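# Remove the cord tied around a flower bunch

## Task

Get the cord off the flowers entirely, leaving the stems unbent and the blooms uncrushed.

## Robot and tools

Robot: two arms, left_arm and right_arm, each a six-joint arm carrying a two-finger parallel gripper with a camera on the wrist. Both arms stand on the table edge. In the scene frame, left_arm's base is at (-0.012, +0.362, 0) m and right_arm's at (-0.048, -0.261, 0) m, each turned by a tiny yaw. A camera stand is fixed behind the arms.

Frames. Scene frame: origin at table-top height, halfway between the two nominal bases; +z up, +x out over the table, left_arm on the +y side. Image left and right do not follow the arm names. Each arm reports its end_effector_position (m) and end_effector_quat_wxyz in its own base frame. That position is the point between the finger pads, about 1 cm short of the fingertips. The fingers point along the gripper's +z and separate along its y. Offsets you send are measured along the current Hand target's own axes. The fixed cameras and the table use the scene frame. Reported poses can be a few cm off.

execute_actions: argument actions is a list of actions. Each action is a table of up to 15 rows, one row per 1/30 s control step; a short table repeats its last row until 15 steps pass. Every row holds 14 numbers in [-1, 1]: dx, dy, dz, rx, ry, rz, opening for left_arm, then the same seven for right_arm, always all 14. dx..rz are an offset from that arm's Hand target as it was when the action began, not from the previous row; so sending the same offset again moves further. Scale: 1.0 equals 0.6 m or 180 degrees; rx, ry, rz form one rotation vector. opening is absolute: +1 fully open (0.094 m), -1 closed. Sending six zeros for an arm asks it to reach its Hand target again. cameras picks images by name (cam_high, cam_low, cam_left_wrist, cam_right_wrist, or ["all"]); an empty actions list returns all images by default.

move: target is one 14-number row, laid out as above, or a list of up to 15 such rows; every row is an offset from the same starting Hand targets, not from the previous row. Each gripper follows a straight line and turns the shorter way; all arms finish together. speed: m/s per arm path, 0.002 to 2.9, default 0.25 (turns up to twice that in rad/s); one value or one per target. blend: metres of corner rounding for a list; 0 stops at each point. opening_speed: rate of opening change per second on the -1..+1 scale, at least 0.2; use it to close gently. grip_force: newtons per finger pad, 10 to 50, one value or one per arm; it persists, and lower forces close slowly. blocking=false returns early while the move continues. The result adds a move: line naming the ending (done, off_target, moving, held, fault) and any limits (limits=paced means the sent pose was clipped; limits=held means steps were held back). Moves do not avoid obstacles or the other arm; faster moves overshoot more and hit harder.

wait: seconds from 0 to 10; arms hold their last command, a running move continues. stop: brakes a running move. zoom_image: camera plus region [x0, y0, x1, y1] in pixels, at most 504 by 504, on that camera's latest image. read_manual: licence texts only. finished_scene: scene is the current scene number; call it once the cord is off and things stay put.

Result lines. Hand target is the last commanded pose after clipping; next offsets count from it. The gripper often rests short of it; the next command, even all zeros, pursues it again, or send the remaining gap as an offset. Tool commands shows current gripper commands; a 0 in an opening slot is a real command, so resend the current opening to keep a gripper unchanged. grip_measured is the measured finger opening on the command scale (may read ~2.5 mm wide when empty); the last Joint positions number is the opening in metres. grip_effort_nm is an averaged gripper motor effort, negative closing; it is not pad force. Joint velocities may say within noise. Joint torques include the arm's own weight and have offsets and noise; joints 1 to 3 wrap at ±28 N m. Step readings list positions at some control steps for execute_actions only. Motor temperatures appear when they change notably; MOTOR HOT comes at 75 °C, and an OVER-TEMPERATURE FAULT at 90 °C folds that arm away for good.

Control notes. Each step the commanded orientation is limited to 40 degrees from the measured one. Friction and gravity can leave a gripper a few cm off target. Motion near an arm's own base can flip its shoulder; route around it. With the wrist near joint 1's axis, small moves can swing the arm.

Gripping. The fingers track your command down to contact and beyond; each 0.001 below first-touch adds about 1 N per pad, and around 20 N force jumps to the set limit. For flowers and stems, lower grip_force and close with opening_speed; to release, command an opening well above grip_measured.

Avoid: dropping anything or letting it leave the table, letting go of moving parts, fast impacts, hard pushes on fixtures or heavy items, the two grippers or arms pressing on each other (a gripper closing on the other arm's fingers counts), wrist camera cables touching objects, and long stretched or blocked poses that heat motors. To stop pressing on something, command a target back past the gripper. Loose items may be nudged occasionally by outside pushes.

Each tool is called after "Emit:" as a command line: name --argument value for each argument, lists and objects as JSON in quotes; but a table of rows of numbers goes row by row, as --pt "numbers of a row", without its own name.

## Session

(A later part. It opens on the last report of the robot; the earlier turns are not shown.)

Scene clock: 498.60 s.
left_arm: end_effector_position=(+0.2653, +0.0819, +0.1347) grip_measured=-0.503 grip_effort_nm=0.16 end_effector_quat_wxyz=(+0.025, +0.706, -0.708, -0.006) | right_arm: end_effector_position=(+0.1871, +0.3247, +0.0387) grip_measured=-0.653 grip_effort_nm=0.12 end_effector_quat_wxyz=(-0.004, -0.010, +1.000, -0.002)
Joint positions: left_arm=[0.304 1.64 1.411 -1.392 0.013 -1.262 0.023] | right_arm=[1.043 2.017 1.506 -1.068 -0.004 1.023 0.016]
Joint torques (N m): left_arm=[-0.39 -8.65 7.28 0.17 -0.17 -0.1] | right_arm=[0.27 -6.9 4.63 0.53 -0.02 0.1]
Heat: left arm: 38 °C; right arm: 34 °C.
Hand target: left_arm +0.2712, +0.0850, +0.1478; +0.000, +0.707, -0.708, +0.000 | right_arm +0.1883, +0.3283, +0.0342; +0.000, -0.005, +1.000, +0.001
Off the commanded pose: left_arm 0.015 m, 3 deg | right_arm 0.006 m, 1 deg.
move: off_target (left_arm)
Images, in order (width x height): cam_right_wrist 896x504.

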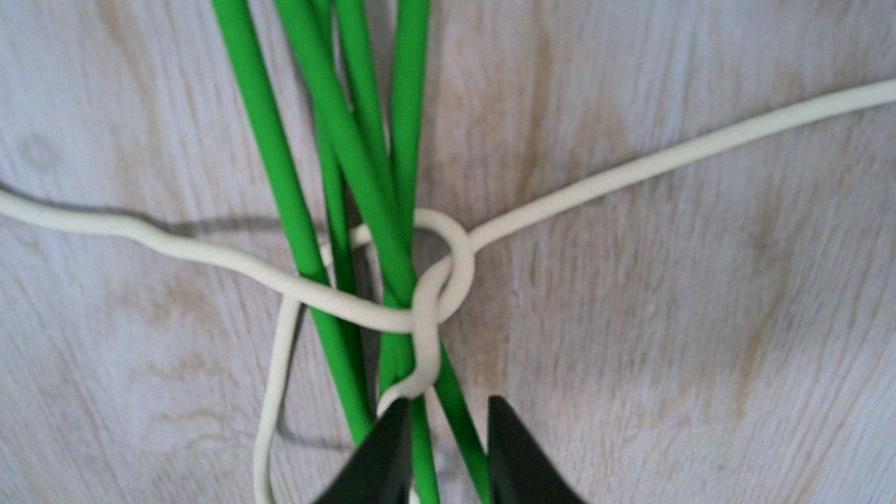

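Emit:
move --target '[0,0,0,0,0,0,-0.5,-0.002,0.007,0.02,0,0,0,-0.65]' --speed 0.04 --cameras '["cam_right_wrist"]'

Emit:
zoom_image --camera "cam_right_wrist" --region '[330, 290, 590, 470]'

Scene clock: 505.13 s.
left_arm: end_effector_position=(+0.2653, +0.0819, +0.1347) grip_measured=-0.503 grip_effort_nm=0.16 end_effector_quat_wxyz=(+0.025, +0.706, -0.708, -0.006) | right_arm: end_effector_position=(+0.1893, +0.3285, +0.0277) grip_measured=-0.653 grip_effort_nm=0.13 end_effector_quat_wxyz=(-0.004, -0.009, +1.000, -0.002)
Joint positions: left_arm=[0.304 1.64 1.411 -1.392 0.013 -1.262 0.023] | right_arm=[1.043 2.044 1.501 -1.035 -0.004 1.026 0.016]
Joint torques (N m): left_arm=[-0.36 -8.65 7.31 0.16 -0.17 -0.11] | right_arm=[0.44 -6.87 4.51 0.59 0 0.07]
Heat: left arm: 38 °C; right arm: 35 °C.
Hand target: left_arm +0.2712, +0.0850, +0.1478; +0.000, +0.707, -0.708, +0.000 | right_arm +0.1895, +0.3325, +0.0220; +0.000, -0.005, +1.000, +0.001
Off the commanded pose: left_arm 0.015 m, 3 deg | right_arm 0.007 m, 1 deg.
move: off_target (left_arm)
Images, in order (width x height): cam_right_wrist 896x504.

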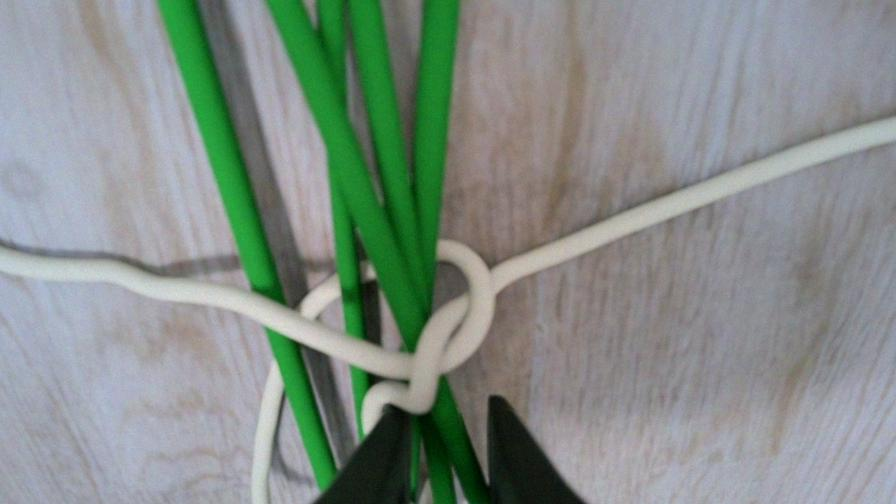

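Scaled by 1.938 from the camera's 896x504 image, which has a finer 1280x720 frame.

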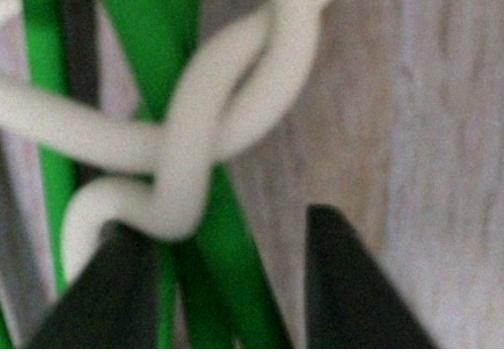

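Emit:
move --pt "0 0 0 0 0 0 -0.5 -0.01 0.006 0 0 0 0 -0.65" --pt "0 0 0 0 0 0 -0.5 -0.01 0.006 0 0 0 0 -1" --speed 0.04 --cameras '["cam_right_wrist"]'

Emit:
zoom_image --camera "cam_right_wrist" --region '[330, 290, 590, 470]'

Scene clock: 512.97 s.
left_arm: end_effector_position=(+0.2653, +0.0819, +0.1347) grip_measured=-0.503 grip_effort_nm=0.16 end_effector_quat_wxyz=(+0.025, +0.706, -0.708, -0.006) | right_arm: end_effector_position=(+0.1894, +0.3296, +0.0225) grip_measured=-0.924 grip_effort_nm=-1.04 end_effector_quat_wxyz=(-0.007, -0.009, +1.000, -0.006)
Joint positions: left_arm=[0.304 1.64 1.411 -1.392 0.013 -1.262 0.023] | right_arm=[1.043 2.063 1.508 -1.032 -0.007 1.025 0.004]
Joint torques (N m): left_arm=[-0.36 -8.66 7.31 0.16 -0.17 -0.1] | right_arm=[-0.17 -6.71 6.65 0.42 0.03 0.02]
Heat: left arm: 38 °C; right arm: 35 °C.
Hand target: left_arm +0.2712, +0.0850, +0.1478; +0.000, +0.707, -0.708, +0.000 | right_arm +0.1954, +0.3362, +0.0221; +0.000, -0.005, +1.000, +0.001
Off the commanded pose: left_arm 0.015 m, 3 deg | right_arm 0.009 m, 1 deg.
move: off_target (left_arm)
Images, in order (width x height): cam_right_wrist 896x504.

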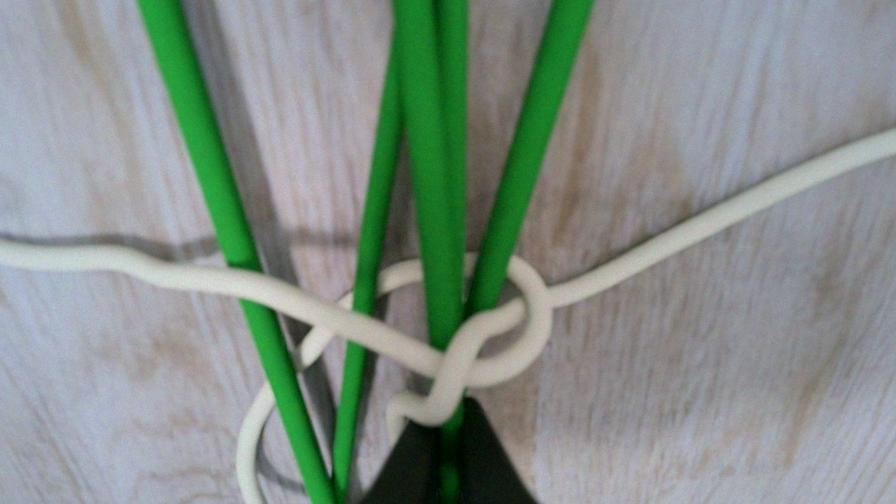

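Scaled by 1.938 from the camera's 896x504 image, which has a finer 1280x720 frame.

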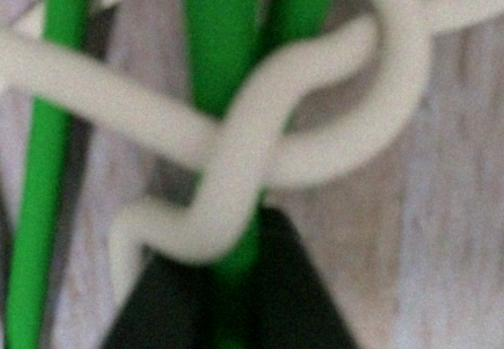

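Emit:
move --pt "0 0 0 0 0 0 -0.5 -0.008 0 -0.005 0 0 0 -0.6" --pt "0 0 0 0 0 0 -0.5 -0.008 0 -0.035 0 0 0 -0.6" --speed 0.06 --cameras '["cam_right_wrist"]'

Emit:
zoom_image --camera "cam_right_wrist" --region '[330, 260, 620, 460]'

Scene clock: 519.30 s.
left_arm: end_effector_position=(+0.2653, +0.0819, +0.1347) grip_measured=-0.503 grip_effort_nm=0.16 end_effector_quat_wxyz=(+0.025, +0.706, -0.708, -0.006) | right_arm: end_effector_position=(+0.1962, +0.3345, +0.0355) grip_measured=-0.603 grip_effort_nm=0.12 end_effector_quat_wxyz=(-0.005, -0.005, +1.000, -0.002)
Joint positions: left_arm=[0.304 1.64 1.411 -1.392 0.013 -1.262 0.023] | right_arm=[1.035 2.07 1.572 -1.082 -0.007 1.025 0.019]
Joint torques (N m): left_arm=[-0.36 -8.66 7.31 0.16 -0.18 -0.1] | right_arm=[-0.29 -8.24 6.9 0.19 0.04 -0.08]
Heat: left arm: 38 °C; right arm: 35 °C.
Hand target: left_arm +0.2712, +0.0850, +0.1478; +0.000, +0.707, -0.708, +0.000 | right_arm +0.2002, +0.3363, +0.0431; +0.000, -0.005, +1.000, +0.001
Off the commanded pose: left_arm 0.015 m, 3 deg | right_arm 0.009 m, 1 deg.
move: off_target (left_arm)
Images, in order (width x height): cam_right_wrist 896x504.

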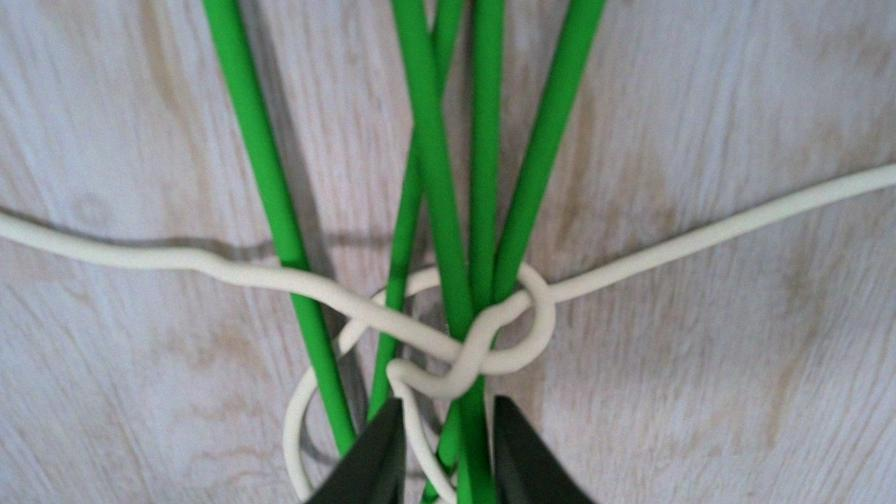

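Scaled by 1.738 from the camera's 896x504 image, which has a finer 1280x720 frame.

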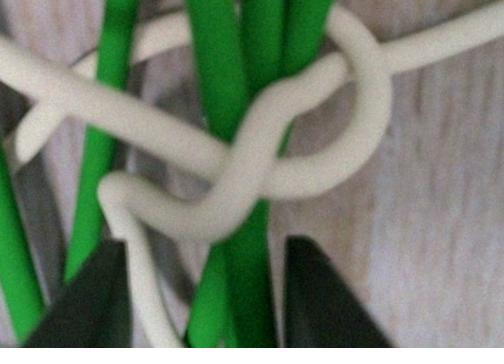

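Emit:
move --target '[0,0,0,0,0,0,-0.5,0.028,0.017,0,0,0,0,-0.75]' --speed 0.05 --cameras '["cam_right_wrist"]'

Emit:
zoom_image --camera "cam_right_wrist" --region '[330, 260, 620, 460]'

Scene clock: 539.83 s.
left_arm: end_effector_position=(+0.2653, +0.0819, +0.1347) grip_measured=-0.503 grip_effort_nm=0.16 end_effector_quat_wxyz=(+0.025, +0.706, -0.708, -0.006) | right_arm: end_effector_position=(+0.1809, +0.3422, +0.0355) grip_measured=-0.747 grip_effort_nm=-0.15 end_effector_quat_wxyz=(-0.006, -0.011, +1.000, -0.004)
Joint positions: left_arm=[0.304 1.64 1.411 -1.392 0.013 -1.262 0.023] | right_arm=[1.079 2.07 1.572 -1.085 -0.007 1.056 0.012]
Joint torques (N m): left_arm=[-0.36 -8.68 7.28 0.17 -0.17 -0.1] | right_arm=[0.23 -8.16 7.17 0.16 0.01 0.13]
Heat: left arm: 38 °C; right arm: 35 °C.
Hand target: left_arm +0.2712, +0.0850, +0.1478; +0.000, +0.707, -0.708, +0.000 | right_arm +0.1833, +0.3463, +0.0432; +0.000, -0.005, +1.000, +0.001
Off the commanded pose: left_arm 0.015 m, 3 deg | right_arm 0.009 m, 1 deg.
move: off_target (left_arm)
Images, in order (width x height): cam_right_wrist 896x504.

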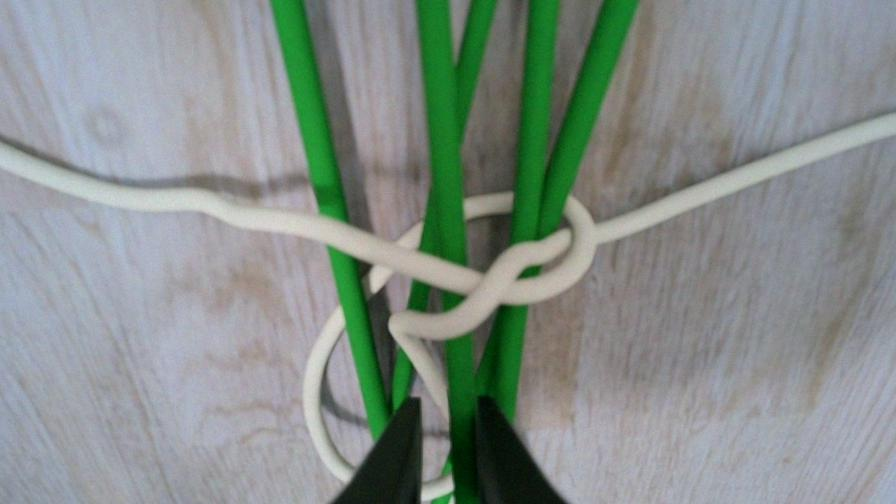

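Scaled by 1.738 from the camera's 896x504 image, which has a finer 1280x720 frame.

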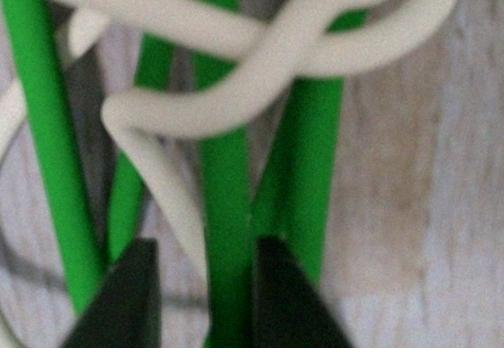

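Emit:
move --target '[0,0,0,0,0,0,-0.5,-0.014,0.003,-0.03,0,0,-0.5,-0.7]' --speed 0.2 --cameras '["cam_right_wrist"]'

Emit:
zoom_image --camera "cam_right_wrist" --region '[330, 280, 590, 460]'

Scene clock: 555.13 s.
left_arm: end_effector_position=(+0.2653, +0.0819, +0.1347) grip_measured=-0.503 grip_effort_nm=0.16 end_effector_quat_wxyz=(+0.025, +0.706, -0.708, -0.006) | right_arm: end_effector_position=(+0.1875, +0.3458, +0.0566) grip_measured=-0.702 grip_effort_nm=0.11 end_effector_quat_wxyz=(+0.003, +0.708, -0.707, -0.002)
Joint positions: left_arm=[0.304 1.64 1.411 -1.392 0.013 -1.262 0.023] | right_arm=[1.069 2.07 1.658 -1.164 -0.006 -0.503 0.014]
Joint torques (N m): left_arm=[-0.36 -8.65 7.3 0.17 -0.17 -0.11] | right_arm=[-0.27 -7.66 7.24 0.21 -0.01 -0.16]
Heat: left arm: 39 °C; right arm: 36 °C.
Hand target: left_arm +0.2712, +0.0850, +0.1478; +0.000, +0.707, -0.708, +0.000 | right_arm +0.1917, +0.3482, +0.0612; +0.000, +0.711, -0.703, -0.001
Off the commanded pose: left_arm 0.015 m, 3 deg | right_arm 0.007 m, 1 deg.
move: off_target (left_arm)
Images, in order (width x height): cam_right_wrist 896x504.

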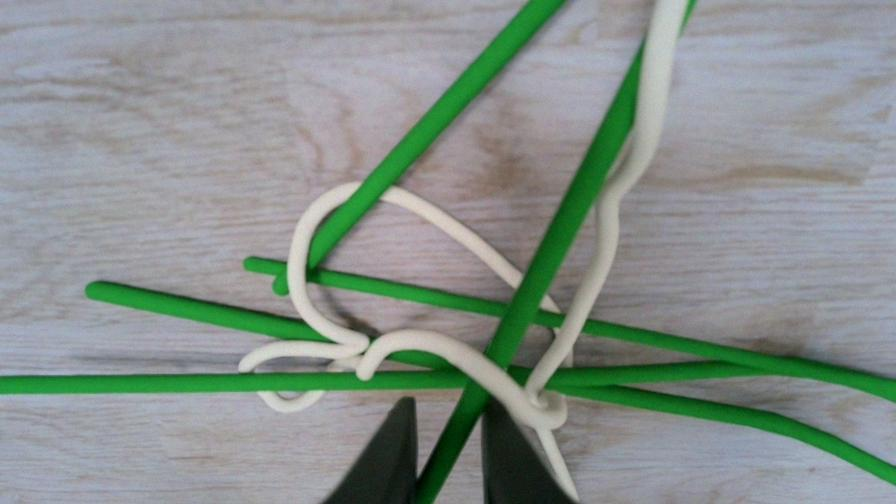

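Scaled by 1.938 from the camera's 896x504 image, which has a finer 1280x720 frame.

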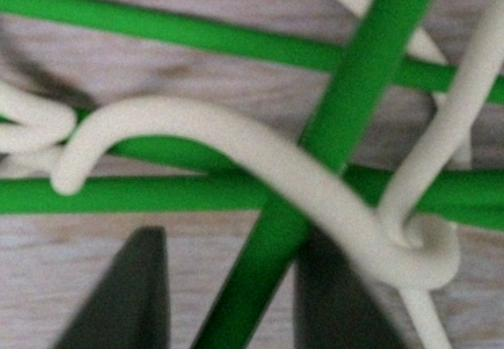

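Emit:
wait --seconds 0.1 --cameras '["all"]'

Emit:
zoom_image --camera "cam_high" --region '[440, 110, 640, 320]'

Scene clock: 564.17 s.
left_arm: end_effector_position=(+0.2653, +0.0819, +0.1347) grip_measured=-0.503 grip_effort_nm=0.16 end_effector_quat_wxyz=(+0.025, +0.706, -0.708, -0.006) | right_arm: end_effector_position=(+0.1874, +0.3457, +0.0566) grip_measured=-0.702 grip_effort_nm=0.11 end_effector_quat_wxyz=(+0.003, +0.708, -0.706, -0.002)
Joint positions: left_arm=[0.304 1.64 1.411 -1.392 0.013 -1.262 0.023] | right_arm=[1.069 2.07 1.658 -1.164 -0.006 -0.504 0.014]
Joint torques (N m): left_arm=[-0.35 -8.66 7.31 0.16 -0.17 -0.1] | right_arm=[-0.24 -7.64 7.16 0.19 0.02 -0.15]
Heat: left arm: 39 °C; right arm: 35 °C.
Hand target: left_arm +0.2712, +0.0850, +0.1478; +0.000, +0.707, -0.708, +0.000 | right_arm +0.1916, +0.3481, +0.0612; +0.000, +0.711, -0.703, -0.001
Tool commands: left_gripper/opening=-0.5 right_gripper/opening=-0.7
Off the commanded pose: left_arm 0.015 m, 3 deg | right_arm 0.007 m, 1 deg.
wait: 0.10 s; at rest from the start

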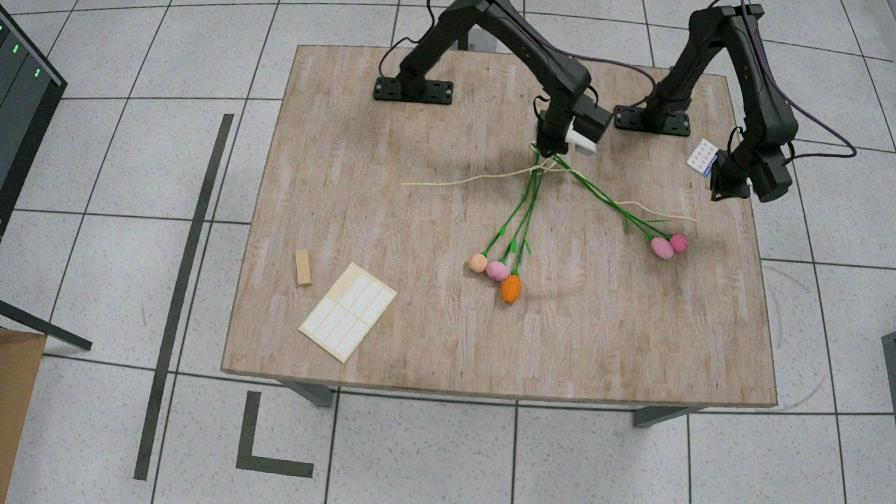

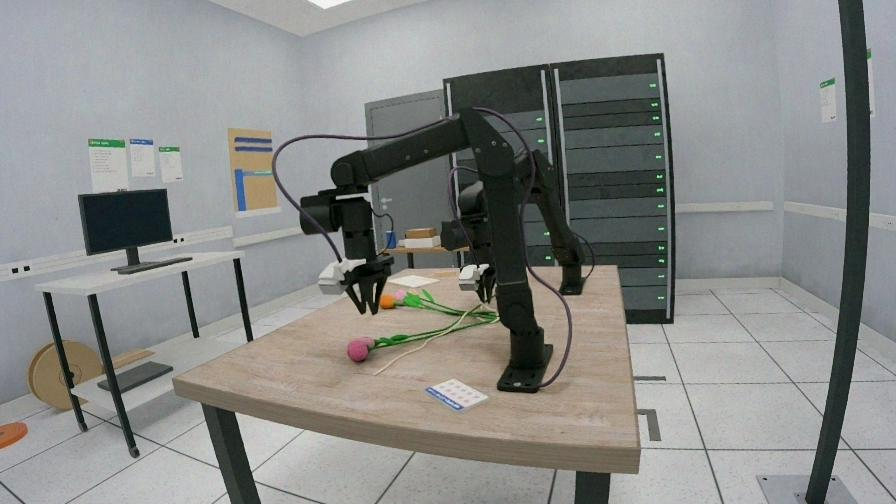

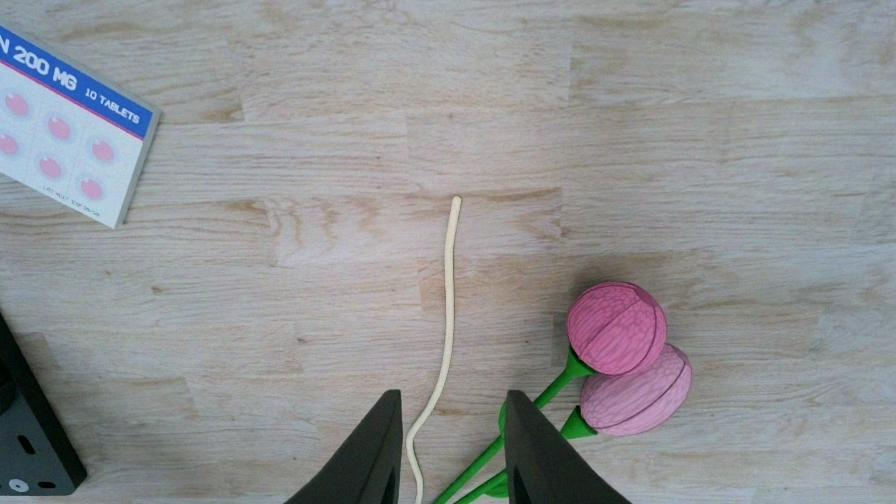

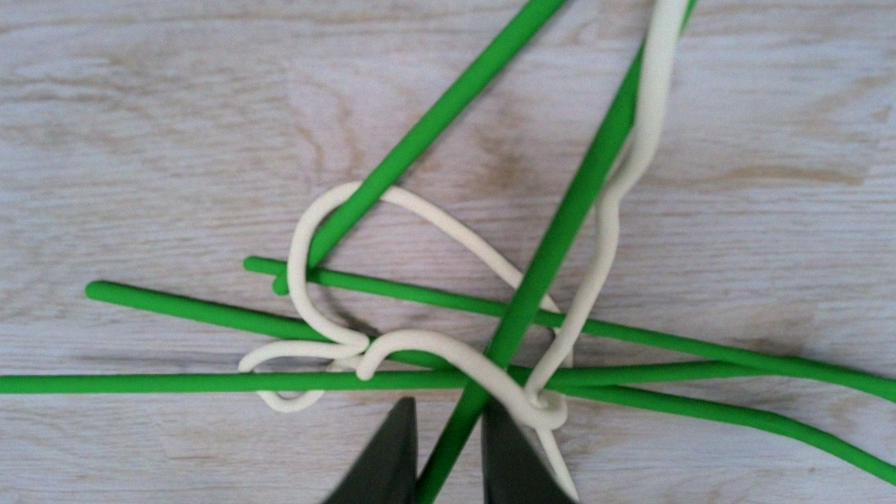

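Scaled by 2.400 from the camera's 896x504 image, which has a finer 1280x720 frame.

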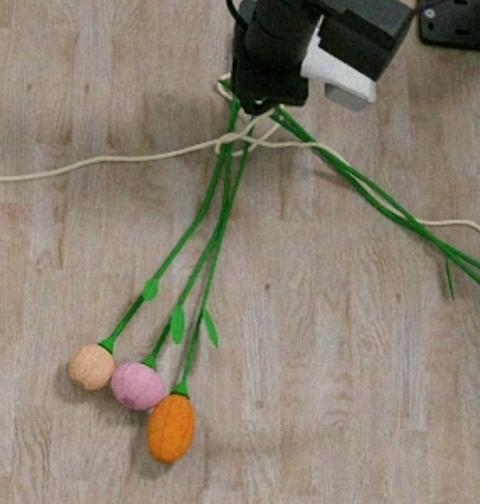

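Emit:
move --target '[0,0,0,0,0,0,-0.5,0,0,-0.11,0,0,0,-0.7]' --speed 0.1 --cameras '["cam_right_wrist"]'

Emit:
zoom_image --camera "cam_right_wrist" --region '[280, 240, 580, 420]'

Scene clock: 570.90 s.
left_arm: end_effector_position=(+0.2653, +0.0819, +0.1347) grip_measured=-0.503 grip_effort_nm=0.16 end_effector_quat_wxyz=(+0.025, +0.706, -0.708, -0.006) | right_arm: end_effector_position=(+0.1889, +0.3483, +0.1208) grip_measured=-0.702 grip_effort_nm=0.11 end_effector_quat_wxyz=(+0.003, +0.708, -0.706, -0.002)
Joint positions: left_arm=[0.304 1.64 1.411 -1.392 0.013 -1.262 0.023] | right_arm=[1.069 2.07 1.913 -1.419 -0.006 -0.505 0.014]
Joint torques (N m): left_arm=[-0.36 -8.66 7.3 0.16 -0.18 -0.11] | right_arm=[-0.42 -8.14 7.04 0.13 0.01 -0.12]
Heat: left arm: 39 °C; right arm: 35 °C.
Hand target: left_arm +0.2712, +0.0850, +0.1478; +0.000, +0.707, -0.708, +0.000 | right_arm +0.1917, +0.3480, +0.1271; +0.000, +0.711, -0.703, -0.001
Off the commanded pose: left_arm 0.015 m, 3 deg | right_arm 0.007 m, 1 deg.
move: off_target (left_arm)
Images, in order (width x height): cam_right_wrist 896x504.

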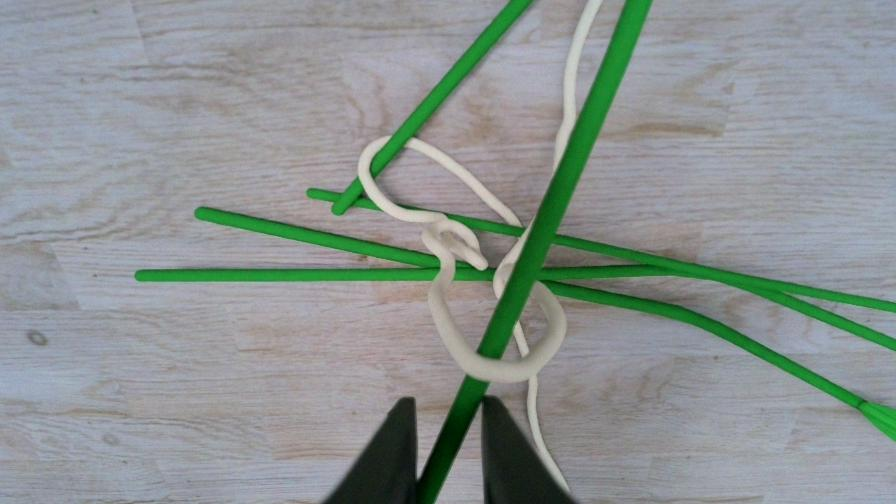

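Scaled by 1.680 from the camera's 896x504 image, which has a finer 1280x720 frame.

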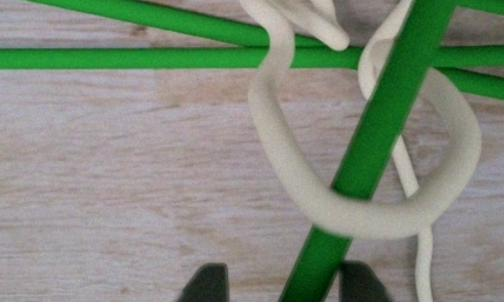

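Emit:
move --pt "0 0 0 0 0 0 -0.5 0 0 0.13 0 0 0 -0.7" --pt "0 0 0 0 0 0 -0.5 0 0 0.13 0 0 0 0.2" --speed 0.06 --opening_speed 0.4 --cameras '["cam_right_wrist","cam_high"]'

Emit:
zoom_image --camera "cam_high" --region '[440, 90, 740, 320]'

Scene clock: 580.27 s.
left_arm: end_effector_position=(+0.2653, +0.0819, +0.1347) grip_measured=-0.503 grip_effort_nm=0.16 end_effector_quat_wxyz=(+0.025, +0.706, -0.708, -0.006) | right_arm: end_effector_position=(+0.1875, +0.3458, +0.0548) grip_measured=+0.197 grip_effort_nm=0.13 end_effector_quat_wxyz=(+0.004, +0.708, -0.706, -0.002)
Joint positions: left_arm=[0.304 1.64 1.411 -1.392 0.013 -1.262 0.023] | right_arm=[1.069 2.073 1.655 -1.16 -0.006 -0.506 0.056]
Joint torques (N m): left_arm=[-0.36 -8.68 7.3 0.17 -0.17 -0.09] | right_arm=[-0.32 -7.3 4.71 0.58 0.02 -0.12]
Heat: left arm: 39 °C; right arm: 36 °C.
Hand target: left_arm +0.2712, +0.0850, +0.1478; +0.000, +0.707, -0.708, +0.000 | right_arm +0.1916, +0.3482, +0.0491; +0.000, +0.711, -0.703, -0.001
Off the commanded pose: left_arm 0.015 m, 3 deg | right_arm 0.007 m, 1 deg.
move: off_target (left_arm)
Images, in order (width x height): cam_high 896x504, cam_right_wrist 896x504.

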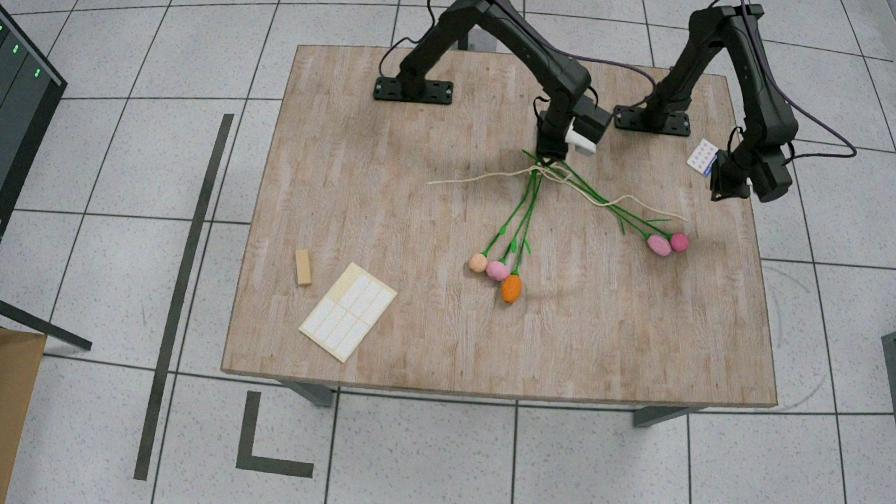

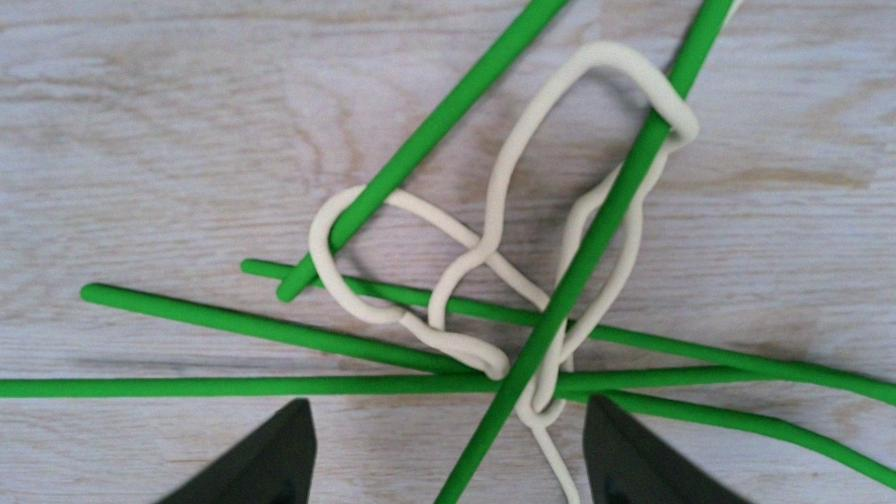

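Scaled by 1.680 from the camera's 896x504 image, which has a finer 1280x720 frame.

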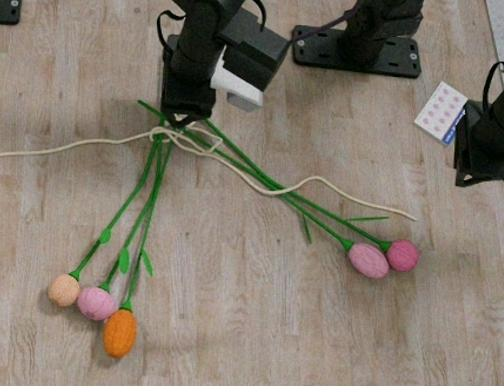

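Emit:
move --target '[0,0,0,0,0,0,-0.5,0,0,-0.17,0,0,0,0.2]' --speed 0.1 --cameras '["cam_right_wrist"]'

Emit:
zoom_image --camera "cam_right_wrist" --region '[360, 120, 660, 320]'

Scene clock: 586.60 s.
left_arm: end_effector_position=(+0.2653, +0.0819, +0.1347) grip_measured=-0.503 grip_effort_nm=0.16 end_effector_quat_wxyz=(+0.025, +0.706, -0.708, -0.006) | right_arm: end_effector_position=(+0.1891, +0.3487, +0.1505) grip_measured=+0.197 grip_effort_nm=0.13 end_effector_quat_wxyz=(-0.004, +0.709, -0.706, -0.004)
Joint positions: left_arm=[0.304 1.64 1.411 -1.392 0.013 -1.262 0.023] | right_arm=[1.069 2.075 2.039 -1.525 -0.006 -0.506 0.056]
Joint torques (N m): left_arm=[-0.36 -8.65 7.31 0.17 -0.17 -0.1] | right_arm=[-0.42 -7.06 6.89 0.22 0.01 -0.12]
Heat: left arm: 39 °C; right arm: 36 °C.
Hand target: left_arm +0.2712, +0.0850, +0.1478; +0.000, +0.707, -0.708, +0.000 | right_arm +0.1917, +0.3480, +0.1512; +0.000, +0.711, -0.703, -0.001
Off the commanded pose: left_arm 0.015 m, 3 deg | right_arm 0.003 m, 1 deg.
move: off_target (left_arm)
Images, in order (width x height): cam_right_wrist 896x504.

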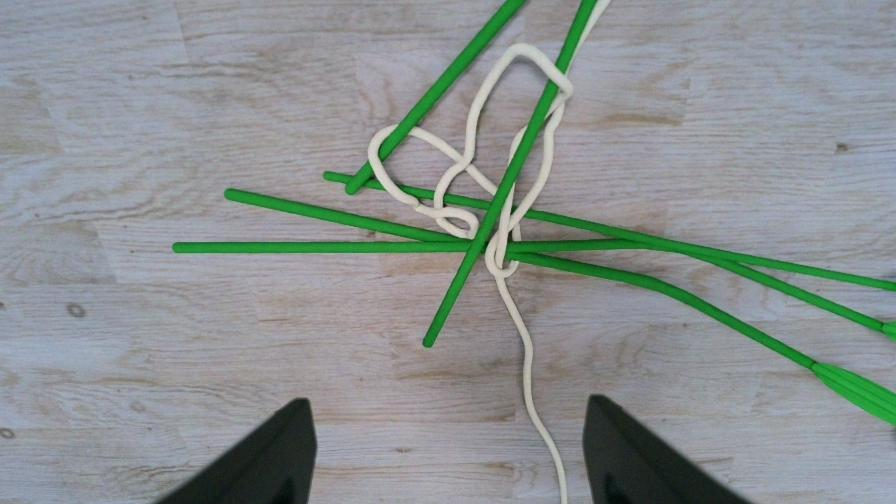

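Scaled by 1.680 from the camera's 896x504 image, which has a finer 1280x720 frame.

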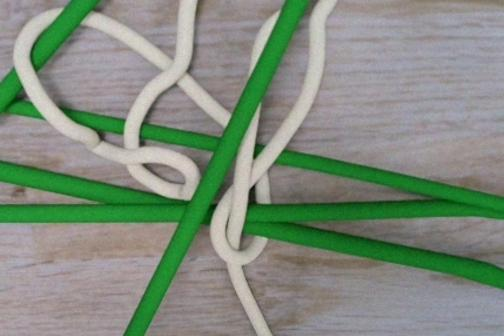

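Emit:
move --target '[0,0,0,0,0,0,-0.5,-0.0755,-0.02,0.167,0,0,0,-0.6]' --speed 0.12 --cameras '["cam_right_wrist"]'

Scene clock: 597.50 s.
left_arm: end_effector_position=(+0.2653, +0.0819, +0.1347) grip_measured=-0.503 grip_effort_nm=0.16 end_effector_quat_wxyz=(+0.025, +0.706, -0.708, -0.006) | right_arm: end_effector_position=(+0.2015, +0.3880, +0.0545) grip_measured=-0.597 grip_effort_nm=-0.15 end_effector_quat_wxyz=(+0.008, +0.713, -0.701, +0.000)
Joint positions: left_arm=[0.304 1.64 1.411 -1.392 0.013 -1.262 0.023] | right_arm=[1.087 2.268 1.965 -1.283 -0.006 -0.5 0.019]
Joint torques (N m): left_arm=[-0.36 -8.68 7.3 0.17 -0.17 -0.1] | right_arm=[0.42 -8.8 5.19 0.56 0 0.07]
Heat: left arm: 39 °C; right arm: 36 °C.
Hand target: left_arm +0.2712, +0.0850, +0.1478; +0.000, +0.707, -0.708, +0.000 | right_arm +0.2031, +0.3936, +0.0510; +0.000, +0.711, -0.703, -0.001
Off the commanded pose: left_arm 0.015 m, 3 deg | right_arm 0.007 m, 1 deg.
move: off_target (left_arm)
Images, in order (width x height): cam_right_wrist 896x504.

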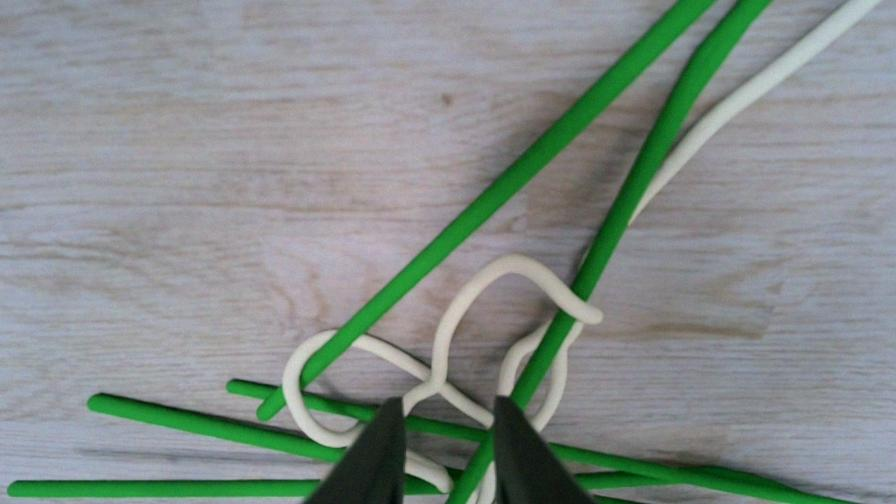

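Emit:
move --pt "0 0 0 0 0 0 -0.5 0.01 -0.002 0.065 0 0 0 -0.6" --pt "0 0 0 0 0 0 -0.5 0.01 -0.002 0.065 0 0 0 -1" --speed 0.06 --cameras '["cam_right_wrist"]'

Scene clock: 602.97 s.
left_arm: end_effector_position=(+0.2653, +0.0819, +0.1347) grip_measured=-0.503 grip_effort_nm=0.16 end_effector_quat_wxyz=(+0.025, +0.706, -0.708, -0.006) | right_arm: end_effector_position=(+0.2003, +0.3856, +0.0186) grip_measured=-0.957 grip_effort_nm=-1.04 end_effector_quat_wxyz=(+0.004, +0.713, -0.701, -0.002)
Joint positions: left_arm=[0.304 1.64 1.411 -1.392 0.013 -1.262 0.023] | right_arm=[1.087 2.268 1.821 -1.13 -0.006 -0.5 0.002]
Joint torques (N m): left_arm=[-0.35 -8.66 7.28 0.17 -0.17 -0.09] | right_arm=[-0.34 -8.4 4.68 0.56 0.02 -0.02]
Heat: left arm: 39 °C; right arm: 36 °C.
Hand target: left_arm +0.2712, +0.0850, +0.1478; +0.000, +0.707, -0.708, +0.000 | right_arm +0.2044, +0.3877, +0.0120; +0.000, +0.711, -0.703, -0.001
Off the commanded pose: left_arm 0.015 m, 3 deg | right_arm 0.008 m, 1 deg.
move: off_target (left_arm)
Images, in order (width x height): cam_right_wrist 896x504.

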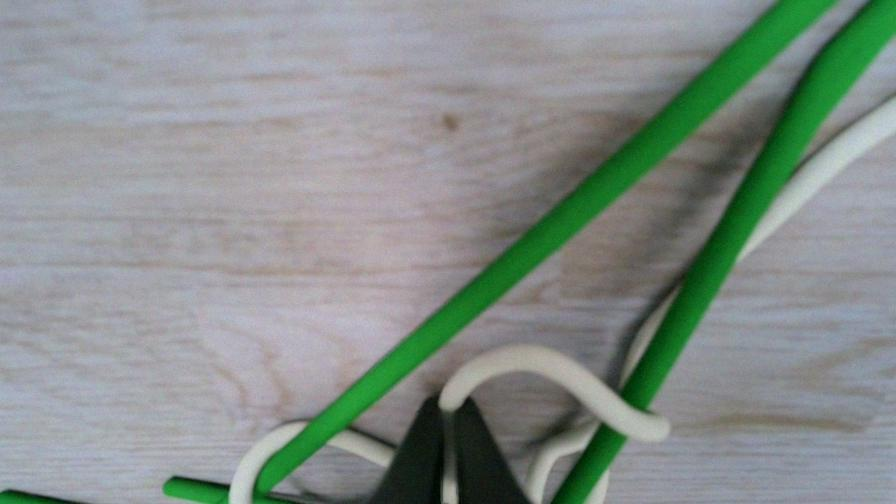

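Emit:
move --target '[0,0,0,0,0,0,-0.5,0,0.05,-0.25,0,0,0,-1]' --speed 0.07 --cameras '["cam_right_wrist","cam_high"]'

Emit:
zoom_image --camera "cam_high" --region '[390, 90, 710, 320]'

Scene clock: 609.90 s.
left_arm: end_effector_position=(+0.2653, +0.0819, +0.1347) grip_measured=-0.503 grip_effort_nm=0.16 end_effector_quat_wxyz=(+0.025, +0.706, -0.708, -0.006) | right_arm: end_effector_position=(+0.1757, +0.3869, +0.1412) grip_measured=-0.957 grip_effort_nm=-1.04 end_effector_quat_wxyz=(-0.010, +0.713, -0.701, -0.007)
Joint positions: left_arm=[0.304 1.64 1.411 -1.392 0.013 -1.262 0.023] | right_arm=[1.14 2.193 2.187 -1.542 -0.006 -0.447 0.002]
Joint torques (N m): left_arm=[-0.35 -8.66 7.25 0.17 -0.17 -0.1] | right_arm=[0.31 -11.47 6.9 0.22 0.01 0.08]
Heat: left arm: 39 °C; right arm: 36 °C.
Hand target: left_arm +0.2712, +0.0850, +0.1478; +0.000, +0.707, -0.708, +0.000 | right_arm +0.1745, +0.3870, +0.1619; +0.000, +0.711, -0.703, -0.001
Off the commanded pose: left_arm 0.015 m, 3 deg | right_arm 0.021 m, 1 deg.
joint sent to its limit (right arm) — joint 4 (wrist pitch), lower limit. The joint targets are off in orientation, not in position.
move: off_target (left_arm, right_arm)
Images, in order (width x height): cam_high 896x504, cam_right_wrist 896x504.

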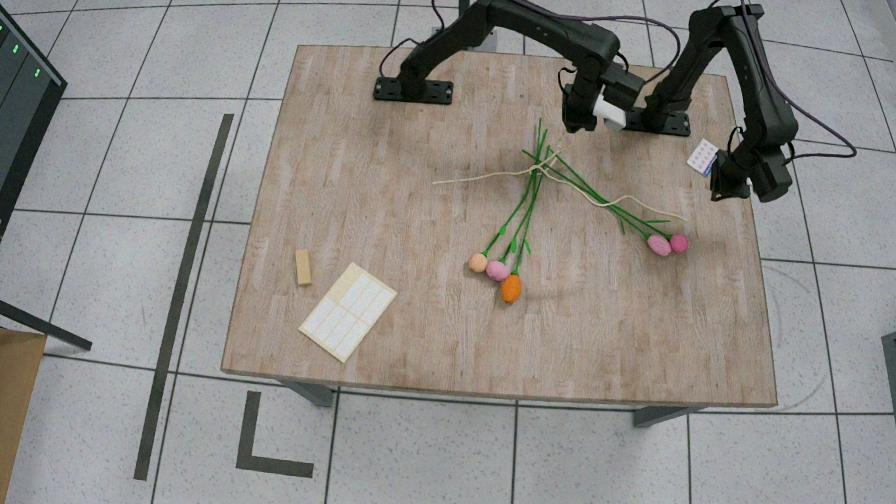

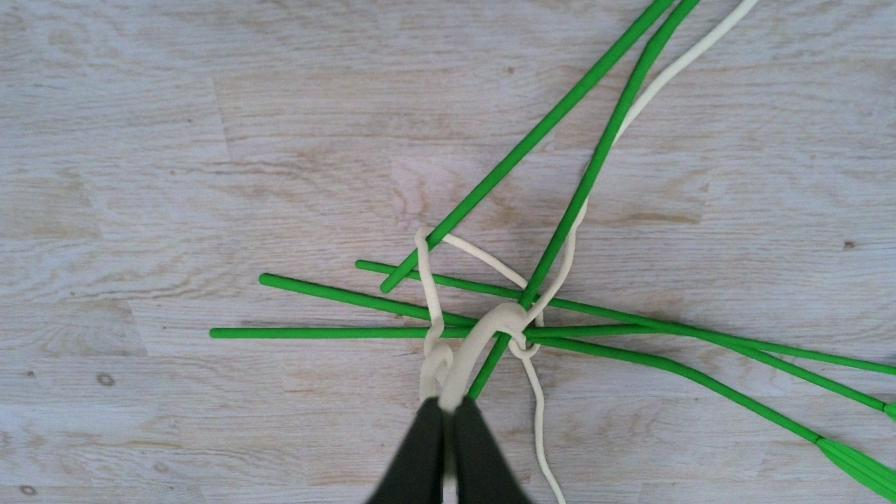

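Scaled by 1.575 from the camera's 896x504 image, which has a finer 1280x720 frame.

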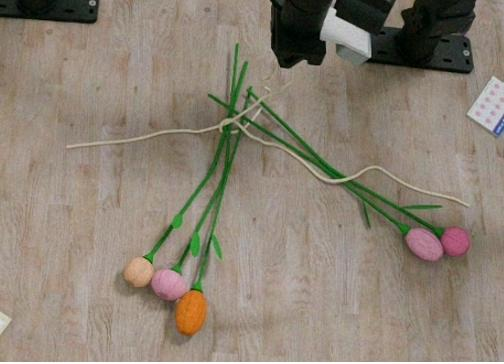

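Emit:
move --target '[0,0,0,0,0,0,-0.5,0.05,0.15,-0.1,0,0,0,-1]' --speed 0.07 --cameras '["cam_right_wrist","cam_high"]'

Emit:
zoom_image --camera "cam_high" --region '[390, 90, 710, 320]'

Scene clock: 618.47 s.
left_arm: end_effector_position=(+0.2653, +0.0819, +0.1347) grip_measured=-0.503 grip_effort_nm=0.16 end_effector_quat_wxyz=(+0.025, +0.706, -0.708, -0.006) | right_arm: end_effector_position=(+0.0867, +0.3631, +0.2129) grip_measured=-0.957 grip_effort_nm=-1.04 end_effector_quat_wxyz=(-0.064, +0.712, -0.698, -0.041)
Joint positions: left_arm=[0.304 1.64 1.411 -1.392 0.013 -1.262 0.023] | right_arm=[1.331 1.88 2.006 -1.546 -0.005 -0.259 0.002]
Joint torques (N m): left_arm=[-0.36 -8.66 7.31 0.17 -0.17 -0.11] | right_arm=[0.17 -8.99 4.46 0.49 0 0.1]
Heat: left arm: 39 °C; right arm: 37 °C.
Hand target: left_arm +0.2712, +0.0850, +0.1478; +0.000, +0.707, -0.708, +0.000 | right_arm +0.0849, +0.3560, +0.2220; +0.000, +0.711, -0.703, -0.001
Off the commanded pose: left_arm 0.015 m, 3 deg | right_arm 0.012 m, 9 deg.
joint sent to its limit (right arm) — joint 4 (wrist pitch), lower limit. The joint targets are off in orientation, not in position.
move: off_target (left_arm, right_arm)
Images, in order (width x height): cam_high 896x504, cam_right_wrist 896x504.

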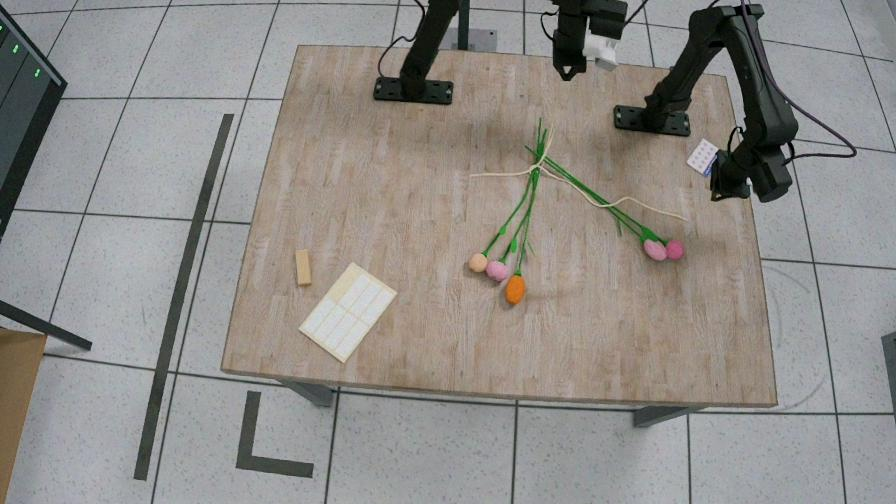

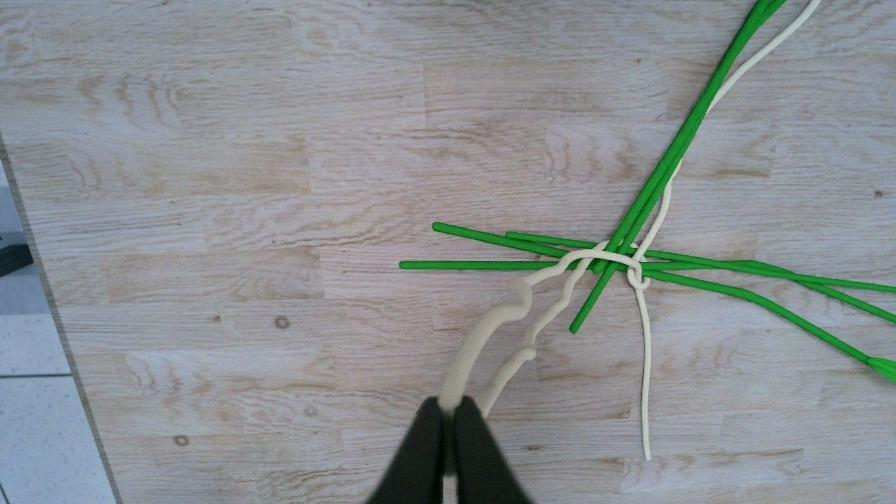

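Scaled by 1.575 from the camera's 896x504 image, which has a finer 1280x720 frame.

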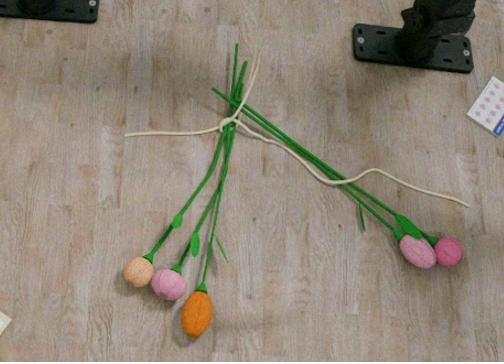

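Emit:
move --target '[0,0,0,0,0,0,-0.5,-0.02,0.04,-0.15,0,0,0,-1]' --speed 0.07 --cameras '["cam_right_wrist","cam_high"]'

Emit:
zoom_image --camera "cam_high" --region '[390, 90, 710, 320]'

Scene clock: 626.80 s.
left_arm: end_effector_position=(+0.2653, +0.0819, +0.1347) grip_measured=-0.503 grip_effort_nm=0.16 end_effector_quat_wxyz=(+0.025, +0.706, -0.708, -0.006) | right_arm: end_effector_position=(+0.0630, +0.3728, +0.2954) grip_measured=-0.957 grip_effort_nm=-1.04 end_effector_quat_wxyz=(-0.167, +0.699, -0.686, -0.118)
Joint positions: left_arm=[0.304 1.64 1.411 -1.392 0.013 -1.262 0.023] | right_arm=[1.399 1.777 2.164 -1.547 -0.004 -0.19 0.002]
Joint torques (N m): left_arm=[-0.36 -8.68 7.31 0.17 -0.18 -0.1] | right_arm=[0.38 -7.62 6.65 0.96 0.01 0.07]
Heat: left arm: 39 °C; right arm: 37 °C.
Hand target: left_arm +0.2712, +0.0850, +0.1478; +0.000, +0.707, -0.708, +0.000 | right_arm +0.0609, +0.3676, +0.3121; +0.000, +0.711, -0.703, -0.001
Off the commanded pose: left_arm 0.015 m, 3 deg | right_arm 0.018 m, 23 deg.
joint sent to its limit (right arm) — joint 4 (wrist pitch), lower limit. The joint targets are off in orientation, not in position.
move: off_target (left_arm, right_arm)
Images, in order (width x height): cam_high 896x504, cam_right_wrist 896x504.

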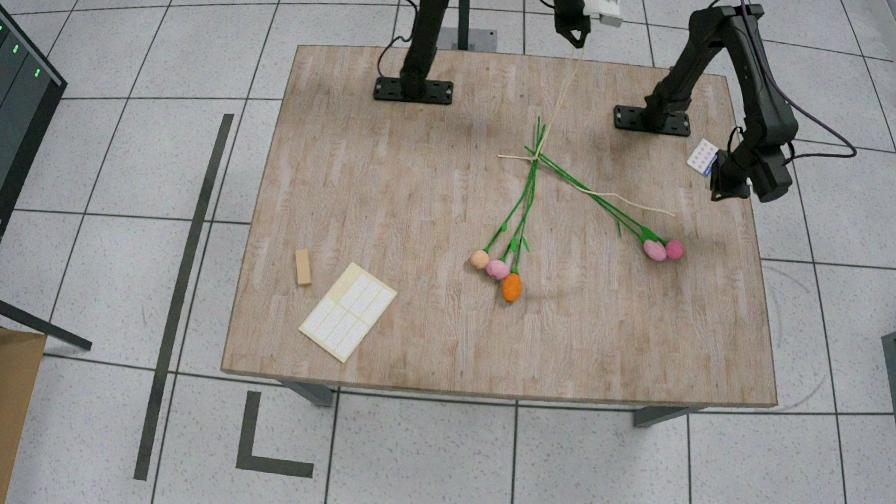

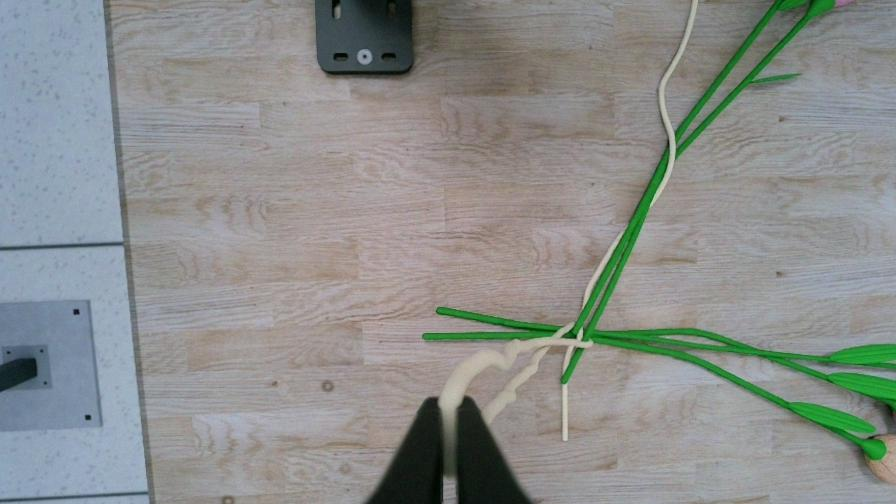

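Scaled by 1.575 from the camera's 896x504 image, which has a finer 1280x720 frame.

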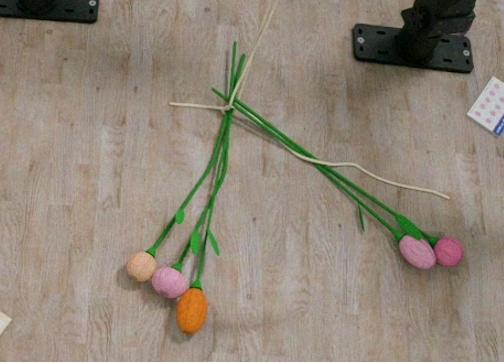

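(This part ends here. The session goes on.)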